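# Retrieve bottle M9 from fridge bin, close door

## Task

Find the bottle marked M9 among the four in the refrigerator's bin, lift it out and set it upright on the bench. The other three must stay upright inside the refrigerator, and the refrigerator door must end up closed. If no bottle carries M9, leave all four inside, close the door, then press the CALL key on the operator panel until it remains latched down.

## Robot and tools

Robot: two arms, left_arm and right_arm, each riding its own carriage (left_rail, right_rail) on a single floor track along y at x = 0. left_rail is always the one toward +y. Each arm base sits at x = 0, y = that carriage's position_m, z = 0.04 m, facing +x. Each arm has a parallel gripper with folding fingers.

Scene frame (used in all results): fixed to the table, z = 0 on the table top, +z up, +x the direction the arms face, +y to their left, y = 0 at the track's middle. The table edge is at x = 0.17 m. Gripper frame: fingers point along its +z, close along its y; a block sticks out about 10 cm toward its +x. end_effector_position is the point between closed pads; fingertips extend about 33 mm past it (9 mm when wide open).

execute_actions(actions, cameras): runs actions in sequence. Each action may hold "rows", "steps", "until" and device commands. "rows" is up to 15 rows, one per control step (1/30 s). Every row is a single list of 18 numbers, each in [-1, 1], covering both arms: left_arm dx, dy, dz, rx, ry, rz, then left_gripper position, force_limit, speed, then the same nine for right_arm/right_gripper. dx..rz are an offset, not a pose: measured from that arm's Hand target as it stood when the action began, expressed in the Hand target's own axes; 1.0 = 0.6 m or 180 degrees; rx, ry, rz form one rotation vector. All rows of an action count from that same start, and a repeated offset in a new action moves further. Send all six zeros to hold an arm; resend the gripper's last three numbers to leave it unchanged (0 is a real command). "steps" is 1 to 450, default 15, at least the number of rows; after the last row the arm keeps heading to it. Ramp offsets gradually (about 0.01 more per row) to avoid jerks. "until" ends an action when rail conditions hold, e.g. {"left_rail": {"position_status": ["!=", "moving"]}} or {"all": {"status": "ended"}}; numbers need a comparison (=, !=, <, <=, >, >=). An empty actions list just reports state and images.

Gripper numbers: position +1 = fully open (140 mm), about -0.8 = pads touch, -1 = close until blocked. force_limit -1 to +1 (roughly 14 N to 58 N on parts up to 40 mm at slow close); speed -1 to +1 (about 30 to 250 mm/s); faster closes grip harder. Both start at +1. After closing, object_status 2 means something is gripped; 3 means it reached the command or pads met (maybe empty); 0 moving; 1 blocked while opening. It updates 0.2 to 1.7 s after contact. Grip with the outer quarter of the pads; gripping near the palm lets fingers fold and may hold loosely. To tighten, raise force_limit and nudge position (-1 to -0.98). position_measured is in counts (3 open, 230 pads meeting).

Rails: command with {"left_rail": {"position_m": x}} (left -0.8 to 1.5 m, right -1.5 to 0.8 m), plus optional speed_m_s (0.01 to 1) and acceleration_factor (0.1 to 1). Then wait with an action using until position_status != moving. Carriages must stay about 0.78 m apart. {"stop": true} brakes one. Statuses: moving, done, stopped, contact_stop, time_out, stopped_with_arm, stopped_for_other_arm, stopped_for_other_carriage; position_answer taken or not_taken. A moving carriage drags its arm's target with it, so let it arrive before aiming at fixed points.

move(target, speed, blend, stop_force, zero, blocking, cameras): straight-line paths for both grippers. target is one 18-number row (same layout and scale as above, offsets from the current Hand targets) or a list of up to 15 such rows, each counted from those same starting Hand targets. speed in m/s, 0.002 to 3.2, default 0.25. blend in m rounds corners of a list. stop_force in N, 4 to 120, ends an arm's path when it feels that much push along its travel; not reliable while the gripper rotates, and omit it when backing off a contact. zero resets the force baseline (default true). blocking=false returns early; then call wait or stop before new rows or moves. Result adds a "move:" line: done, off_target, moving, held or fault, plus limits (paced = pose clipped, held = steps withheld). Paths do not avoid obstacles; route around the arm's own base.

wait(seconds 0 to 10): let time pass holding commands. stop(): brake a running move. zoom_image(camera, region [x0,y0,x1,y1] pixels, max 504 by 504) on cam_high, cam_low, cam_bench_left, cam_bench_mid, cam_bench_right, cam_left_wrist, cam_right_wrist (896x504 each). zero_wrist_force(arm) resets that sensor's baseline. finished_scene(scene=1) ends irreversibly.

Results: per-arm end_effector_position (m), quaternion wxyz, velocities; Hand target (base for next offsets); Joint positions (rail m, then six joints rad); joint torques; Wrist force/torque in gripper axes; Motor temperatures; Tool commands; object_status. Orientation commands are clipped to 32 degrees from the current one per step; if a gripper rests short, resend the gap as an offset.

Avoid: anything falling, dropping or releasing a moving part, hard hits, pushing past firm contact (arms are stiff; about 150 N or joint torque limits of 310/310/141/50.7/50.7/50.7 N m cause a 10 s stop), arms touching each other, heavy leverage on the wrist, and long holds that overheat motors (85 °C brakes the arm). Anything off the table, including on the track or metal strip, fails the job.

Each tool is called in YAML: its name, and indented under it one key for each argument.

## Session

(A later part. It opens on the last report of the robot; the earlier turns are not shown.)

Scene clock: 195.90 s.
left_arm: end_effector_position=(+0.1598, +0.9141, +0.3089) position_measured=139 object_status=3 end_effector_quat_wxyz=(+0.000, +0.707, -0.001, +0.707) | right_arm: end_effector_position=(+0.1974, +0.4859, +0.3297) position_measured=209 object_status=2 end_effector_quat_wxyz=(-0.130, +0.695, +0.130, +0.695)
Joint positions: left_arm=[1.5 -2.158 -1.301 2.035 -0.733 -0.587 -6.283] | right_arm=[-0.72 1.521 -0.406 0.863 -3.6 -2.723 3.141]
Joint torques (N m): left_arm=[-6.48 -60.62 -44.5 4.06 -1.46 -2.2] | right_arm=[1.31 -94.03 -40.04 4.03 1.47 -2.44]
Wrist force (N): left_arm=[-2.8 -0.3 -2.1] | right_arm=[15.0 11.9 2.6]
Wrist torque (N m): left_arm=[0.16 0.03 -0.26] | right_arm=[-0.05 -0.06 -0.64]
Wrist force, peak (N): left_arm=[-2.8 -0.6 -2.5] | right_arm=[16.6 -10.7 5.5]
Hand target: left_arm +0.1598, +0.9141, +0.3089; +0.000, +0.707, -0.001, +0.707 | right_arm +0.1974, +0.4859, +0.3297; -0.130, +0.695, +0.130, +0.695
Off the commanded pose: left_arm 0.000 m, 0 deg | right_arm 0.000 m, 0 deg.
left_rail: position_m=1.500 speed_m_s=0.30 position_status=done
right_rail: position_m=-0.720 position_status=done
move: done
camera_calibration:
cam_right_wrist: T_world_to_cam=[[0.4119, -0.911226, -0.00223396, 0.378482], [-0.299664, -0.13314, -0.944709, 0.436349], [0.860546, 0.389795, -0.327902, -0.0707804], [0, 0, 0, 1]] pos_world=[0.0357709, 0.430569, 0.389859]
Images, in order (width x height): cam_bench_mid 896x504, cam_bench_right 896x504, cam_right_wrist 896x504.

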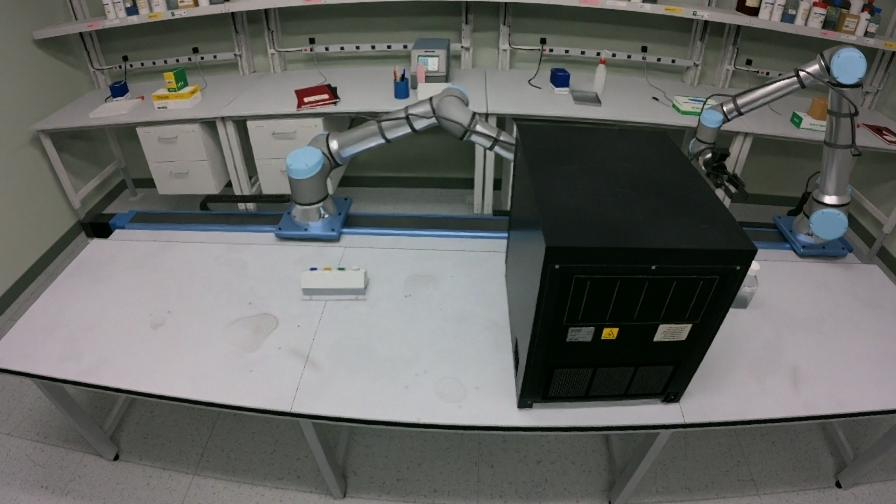

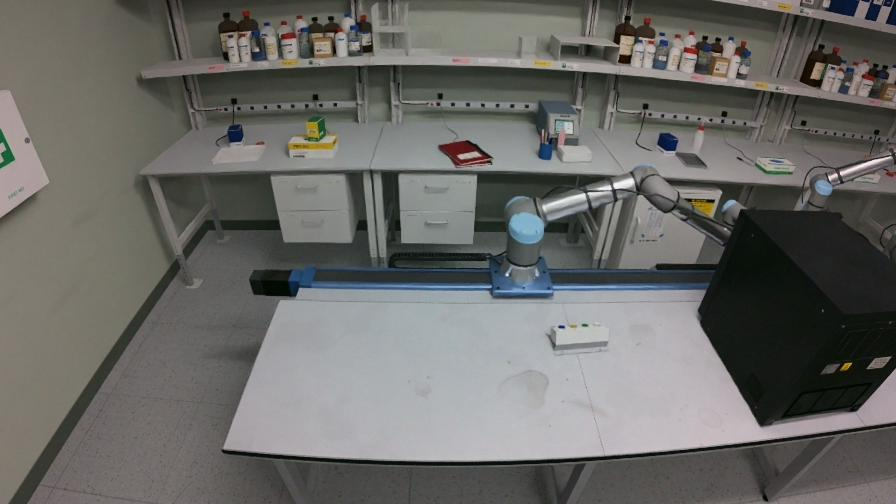

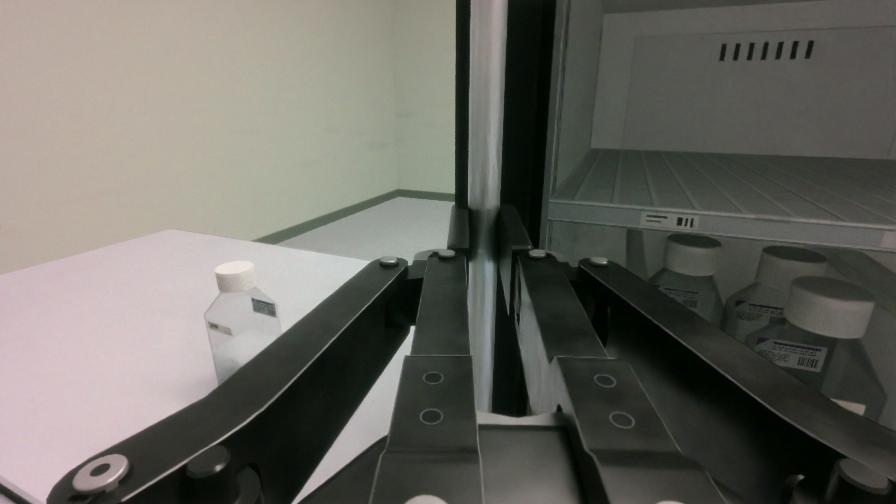

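move:
  target: [0,0,0,0,0,0,-0.08,0,-1,0,0.0057,0.0261,0,0,0,-1,-0.05,-1]
  speed: 0.012
  stop_force: 15
  cameras: ["cam_right_wrist"]

Scene clock: 198.27 s.
left_arm: end_effector_position=(+0.1598, +0.9141, +0.3089) position_measured=139 object_status=3 end_effector_quat_wxyz=(+0.000, +0.707, -0.001, +0.707) | right_arm: end_effector_position=(+0.2082, +0.4876, +0.3297) position_measured=209 object_status=2 end_effector_quat_wxyz=(-0.130, +0.695, +0.130, +0.695)
Joint positions: left_arm=[1.5 -2.158 -1.301 2.035 -0.733 -0.587 -6.283] | right_arm=[-0.72 1.511 -0.404 0.861 -3.599 -2.712 3.141]
Joint torques (N m): left_arm=[-9.85 -58.33 -43.4 3.9 -1.32 -1.94] | right_arm=[11.32 -117.21 -25.43 1.39 0.43 -2.15]
Wrist force (N): left_arm=[-2.7 -1.0 -2.1] | right_arm=[12.5 10.1 -6.2]
Wrist torque (N m): left_arm=[0.00 0.01 -0.26] | right_arm=[0.06 -0.19 -0.63]
Wrist force, peak (N): left_arm=[-2.8 -0.6 -2.7] | right_arm=[12.5 12.0 -18.2]
Hand target: left_arm +0.1598, +0.9141, +0.3089; +0.000, +0.707, -0.001, +0.707 | right_arm +0.2082, +0.4876, +0.3297; -0.130, +0.695, +0.130, +0.695 (not the last commanded pose)
Off the commanded pose: left_arm 0.000 m, 0 deg | right_arm 0.005 m, 0 deg.
left_rail: position_m=1.500 speed_m_s=0.30 position_status=done
right_rail: position_m=-0.720 position_status=done
move: contact (right_arm)
camera_calibration:
cam_right_wrist: T_world_to_cam=[[0.411928, -0.911214, -0.00214726, 0.375501], [-0.299627, -0.133225, -0.944709, 0.439877], [0.860546, 0.389795, -0.327903, -0.0808224], [0, 0, 0, 1]] pos_world=[0.046671, 0.432269, 0.38986]
Images, in order (width x height): cam_right_wrist 896x504.

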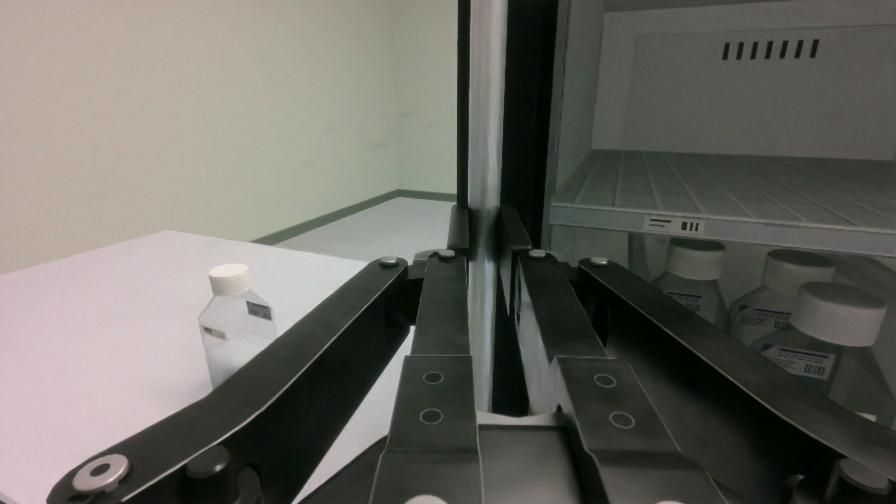

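execute_actions:
  actions:
    - {"rows":[[0,0,0,0,0,0,-0.08,0,-1,0,0,0,0,0,0,-0.29,-0.05,-1]],"steps":40}
  cameras: ["cam_right_wrist"]

Scene clock: 199.97 s.
left_arm: end_effector_position=(+0.1598, +0.9141, +0.3089) position_measured=139 object_status=3 end_effector_quat_wxyz=(+0.000, +0.707, -0.001, +0.707) | right_arm: end_effector_position=(+0.2082, +0.4876, +0.3297) position_measured=165 object_status=3 end_effector_quat_wxyz=(-0.130, +0.695, +0.130, +0.695)
Joint positions: left_arm=[1.5 -2.158 -1.301 2.035 -0.733 -0.587 -6.283] | right_arm=[-0.72 1.511 -0.404 0.861 -3.599 -2.712 3.141]
Joint torques (N m): left_arm=[-8.06 -57.89 -43.73 3.96 -1.66 -2.05] | right_arm=[10.46 -127.32 -49.45 -2.11 0.73 -1.86]
Wrist force (N): left_arm=[-2.7 -0.6 -2.1] | right_arm=[0.0 0.9 2.2]
Wrist torque (N m): left_arm=[0.10 0.01 -0.26] | right_arm=[0.58 -0.45 -0.70]
Wrist force, peak (N): left_arm=[-3.1 -0.7 -2.1] | right_arm=[12.3 10.2 -5.7]
Hand target: left_arm +0.1598, +0.9141, +0.3089; +0.000, +0.707, -0.001, +0.707 | right_arm +0.2082, +0.4876, +0.3297; -0.130, +0.695, +0.130, +0.695
Off the commanded pose: left_arm 0.000 m, 0 deg | right_arm 0.000 m, 0 deg.
left_rail: position_m=1.500 speed_m_s=0.30 position_status=done
right_rail: position_m=-0.720 position_status=done
camera_calibration:
cam_right_wrist: T_world_to_cam=[[0.411928, -0.911214, -0.00214726, 0.375501], [-0.299627, -0.133225, -0.944709, 0.439877], [0.860546, 0.389795, -0.327903, -0.0808224], [0, 0, 0, 1]] pos_world=[0.046671, 0.432269, 0.38986]
Images, in order (width x height): cam_right_wrist 896x504.

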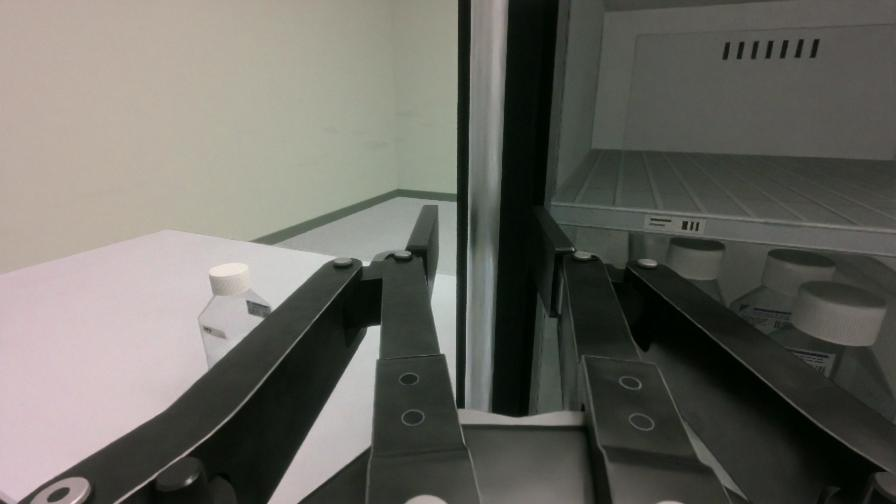

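Back off along −tool z by 0.12.

move:
  target: [0,0,0,0,0,0,-0.08,0,-1,0,0,-0.25,0,0,0,-0.29,-0.05,-1]
  speed: 0.1

Scene clock: 202.00 s.
left_arm: end_effector_position=(+0.1598, +0.9141, +0.3089) position_measured=139 object_status=3 end_effector_quat_wxyz=(+0.000, +0.707, -0.001, +0.707) | right_arm: end_effector_position=(+0.0685, +0.4335, +0.3297) position_measured=165 object_status=3 end_effector_quat_wxyz=(-0.130, +0.695, +0.130, +0.695)
Joint positions: left_arm=[1.5 -2.158 -1.301 2.035 -0.733 -0.587 -6.283] | right_arm=[-0.72 1.643 -0.459 0.976 -3.659 -2.845 3.14]
Joint torques (N m): left_arm=[-9.74 -57.2 -43.71 3.84 -1.56 -2.2] | right_arm=[12.98 -128.89 -30.09 -2.59 -3.31 -2.4]
Wrist force (N): left_arm=[-2.4 -0.8 -2.2] | right_arm=[0.0 0.6 2.3]
Wrist torque (N m): left_arm=[0.05 -0.04 -0.26] | right_arm=[0.49 -0.45 -0.65]
Wrist force, peak (N): left_arm=[-3.2 -1.0 -2.4] | right_arm=[0.4 0.8 3.8]
Hand target: left_arm +0.1598, +0.9141, +0.3089; +0.000, +0.707, -0.001, +0.707 | right_arm +0.0683, +0.4335, +0.3297; -0.130, +0.695, +0.130, +0.695
Off the commanded pose: left_arm 0.000 m, 0 deg | right_arm 0.000 m, 0 deg.
left_rail: position_m=1.500 speed_m_s=0.30 position_status=done
right_rail: position_m=-0.720 position_status=done
move: done
camera_calibration:
cam_left_wrist: T_world_to_cam=[[-0.040923, -0.998849, -0.0250162, 0.927932], [-0.32292, 0.0369153, -0.945706, 0.311814], [0.945541, -0.0306229, -0.324059, 0.155494], [0, 0, 0, 1]] pos_world=[-0.00836136, 0.920115, 0.368487]
cam_right_wrist: T_world_to_cam=[[0.411928, -0.911214, -0.00214726, 0.383792], [-0.299627, -0.133225, -0.944709, 0.390781], [0.860546, 0.389795, -0.327903, 0.0605698], [0, 0, 0, 1]] pos_world=[-0.093129, 0.378169, 0.38986]

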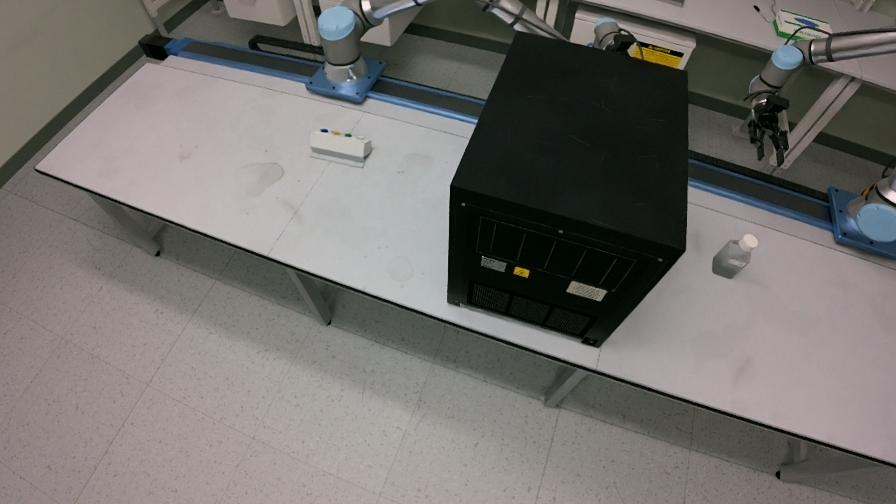

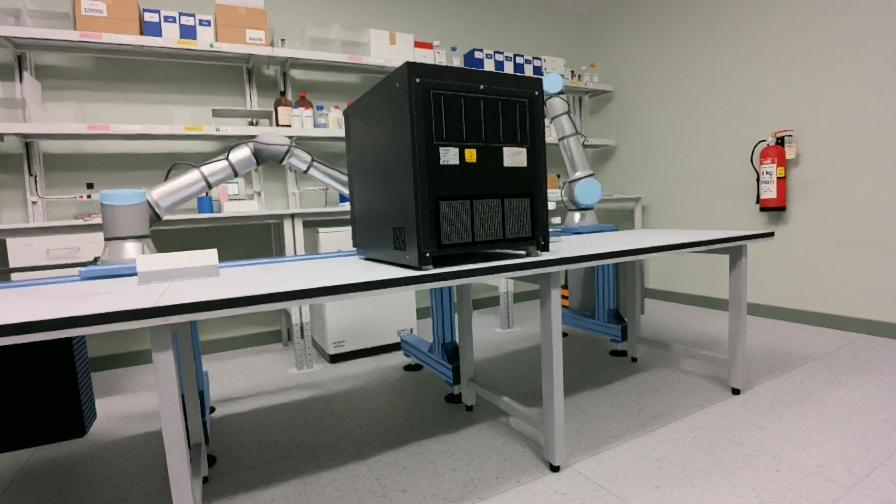

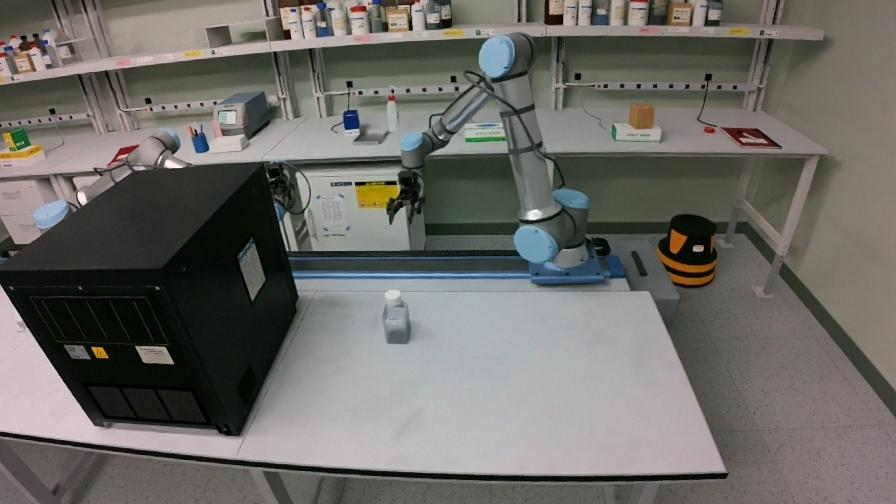

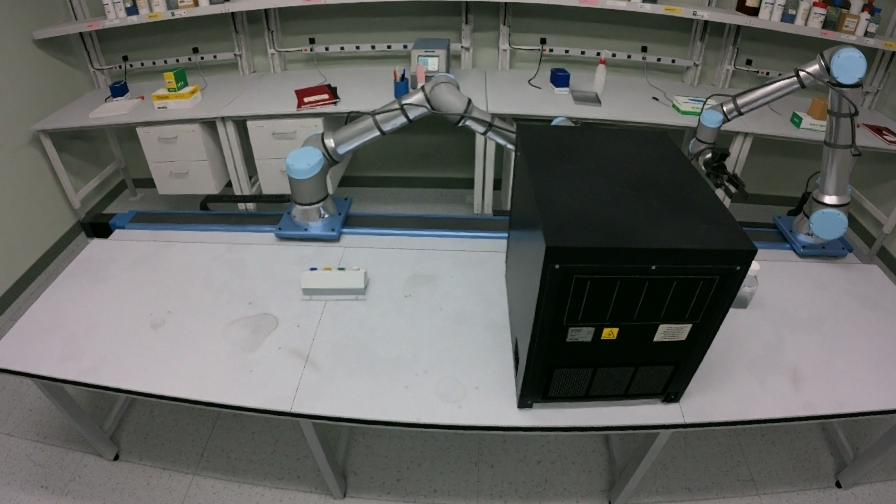

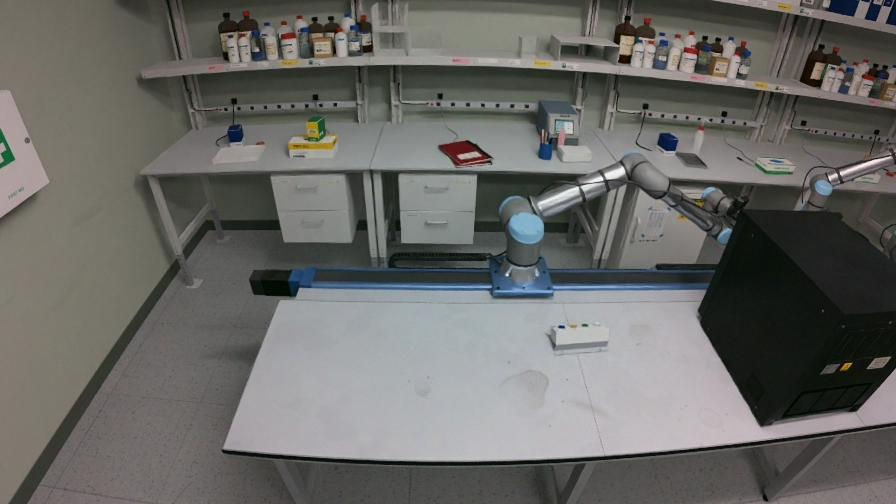

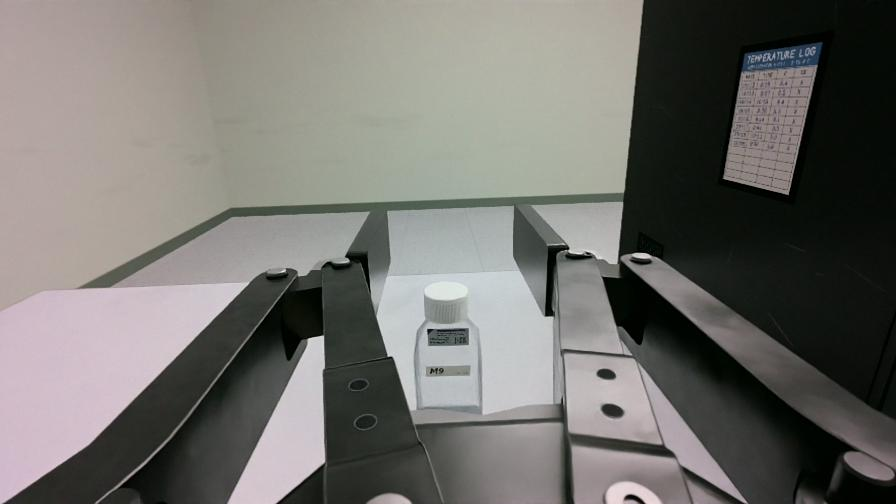

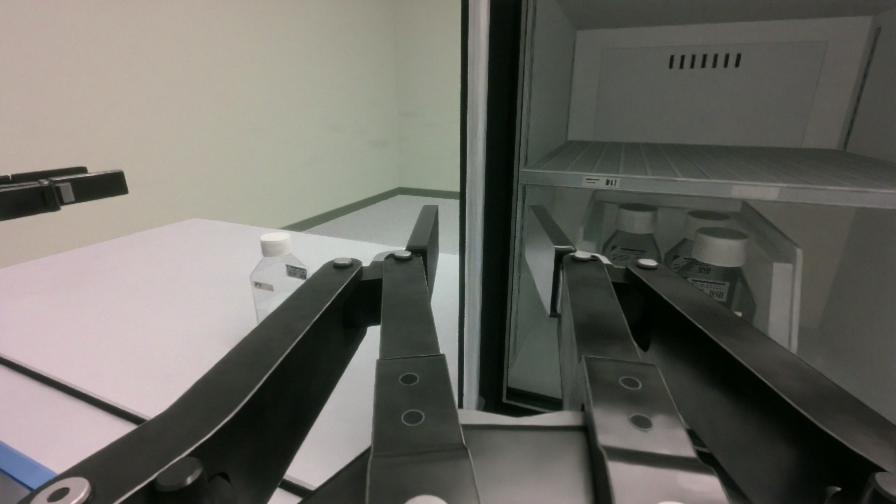

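zoom_image:
  camera: "cam_right_wrist"
  region: [430, 150, 600, 430]

zoom_image:
  camera: "cam_left_wrist"
  region: [600, 100, 896, 430]

Scaled by 1.800 from the camera's 896x504 image, which has a finer 1280x720 frame.

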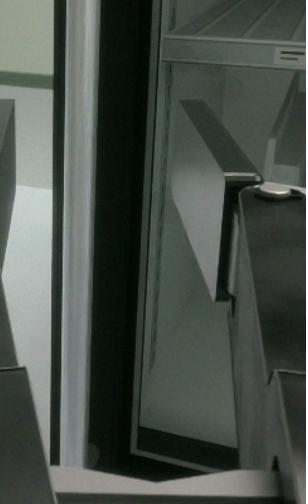

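Scaled by 1.527 from the camera's 896x504 image, which has a finer 1280x720 frame.

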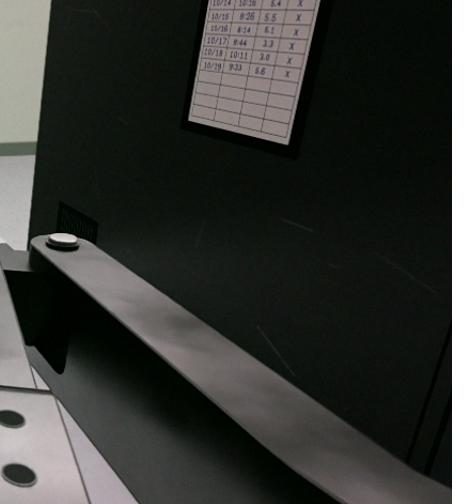

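move:
  target: [0,0,-0.25,0,0,0,-0.08,0,-1,0,0,0,0,0,0,-0.29,-0.05,-1]
  speed: 0.15
  cameras: ["cam_left_wrist","cam_right_wrist"]

zoom_image:
  camera: "cam_left_wrist"
  region: [600, 100, 896, 430]

zoom_image:
  camera: "cam_right_wrist"
  region: [430, 0, 630, 200]

Scene clock: 204.30 s.
left_arm: end_effector_position=(+0.0099, +0.9142, +0.3088) position_measured=139 object_status=3 end_effector_quat_wxyz=(+0.000, +0.707, -0.001, +0.707) | right_arm: end_effector_position=(+0.0683, +0.4335, +0.3297) position_measured=165 object_status=3 end_effector_quat_wxyz=(-0.130, +0.695, +0.130, +0.695)
Joint positions: left_arm=[1.5 -2.347 -1.218 1.916 -0.697 -0.775 -6.283] | right_arm=[-0.72 1.643 -0.459 0.976 -3.66 -2.845 3.14]
Joint torques (N m): left_arm=[-7.43 -52.89 -44.63 4.4 -1.5 -1.83] | right_arm=[12.38 -130.97 -30.21 -3.25 -2.81 1.32]
Wrist force (N): left_arm=[-3.2 -0.7 -1.6] | right_arm=[-0.1 1.1 2.2]
Wrist torque (N m): left_arm=[0.00 0.09 -0.37] | right_arm=[0.60 -0.43 -0.65]
Wrist force, peak (N): left_arm=[-3.0 -0.6 -4.0] | right_arm=[-0.2 1.1 2.2]
Hand target: left_arm +0.0098, +0.9142, +0.3088; +0.000, +0.707, -0.001, +0.707 | right_arm +0.0683, +0.4335, +0.3297; -0.130, +0.695, +0.130, +0.695
Off the commanded pose: left_arm 0.000 m, 0 deg | right_arm 0.000 m, 0 deg.
left_rail: position_m=1.500 speed_m_s=0.30 position_status=done
right_rail: position_m=-0.720 position_status=done
move: done
camera_calibration:
cam_left_wrist: T_world_to_cam=[[-0.0408285, -0.998852, -0.0250485, 0.922032], [-0.322923, 0.0369154, -0.945705, 0.263432], [0.945544, -0.030523, -0.32406, 0.297051], [0, 0, 0, 1]] pos_world=[-0.158161, 0.920315, 0.368487]
cam_right_wrist: T_world_to_cam=[[0.411928, -0.911214, -0.00214726, 0.383833], [-0.299627, -0.133225, -0.944709, 0.390751], [0.860546, 0.389795, -0.327903, 0.0606558], [0, 0, 0, 1]] pos_world=[-0.093229, 0.378169, 0.38986]
Images, in order (width x height): cam_left_wrist 896x504, cam_right_wrist 896x504.

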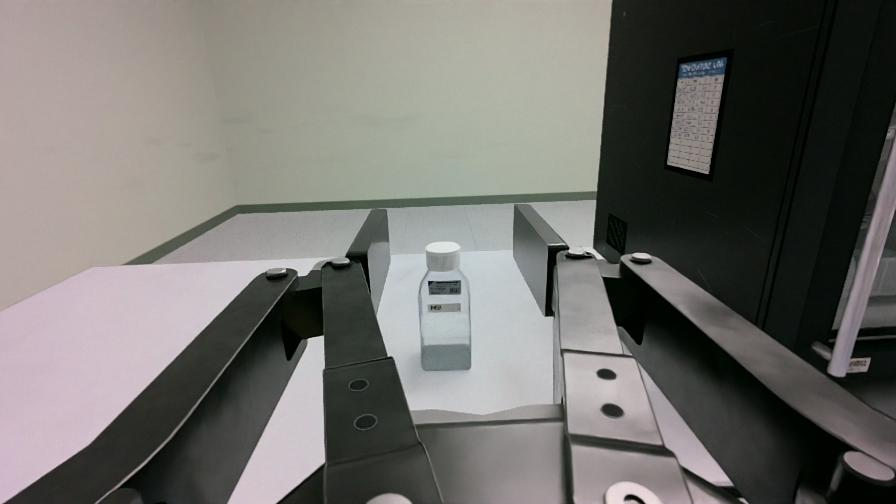

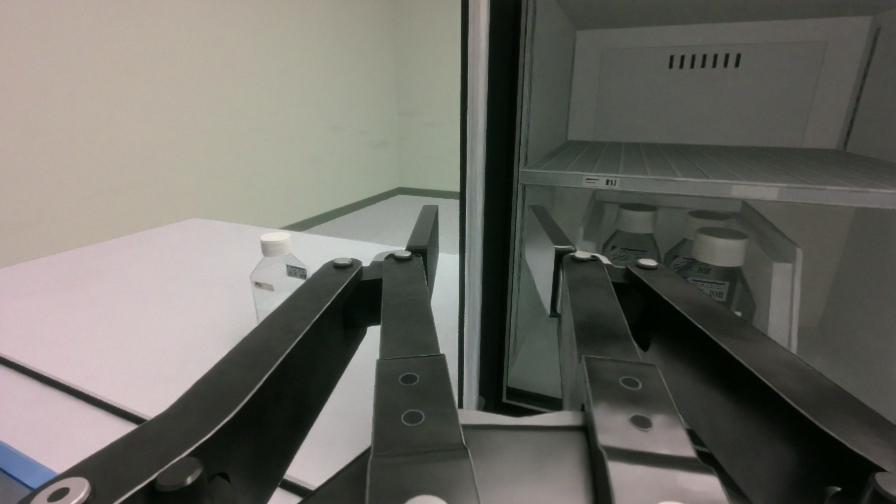

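Scaled by 1.527 from the camera's 896x504 image, which has a finer 1280x720 frame.

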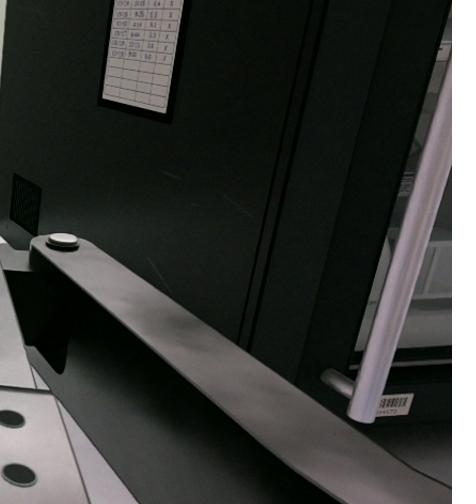

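Scaled by 2.520 from the camera's 896x504 image, which has a finer 1280x720 frame.

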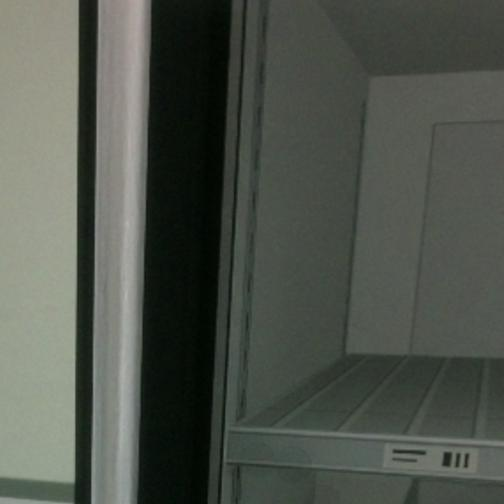

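finished_scene:

The scene is finished: the task was done.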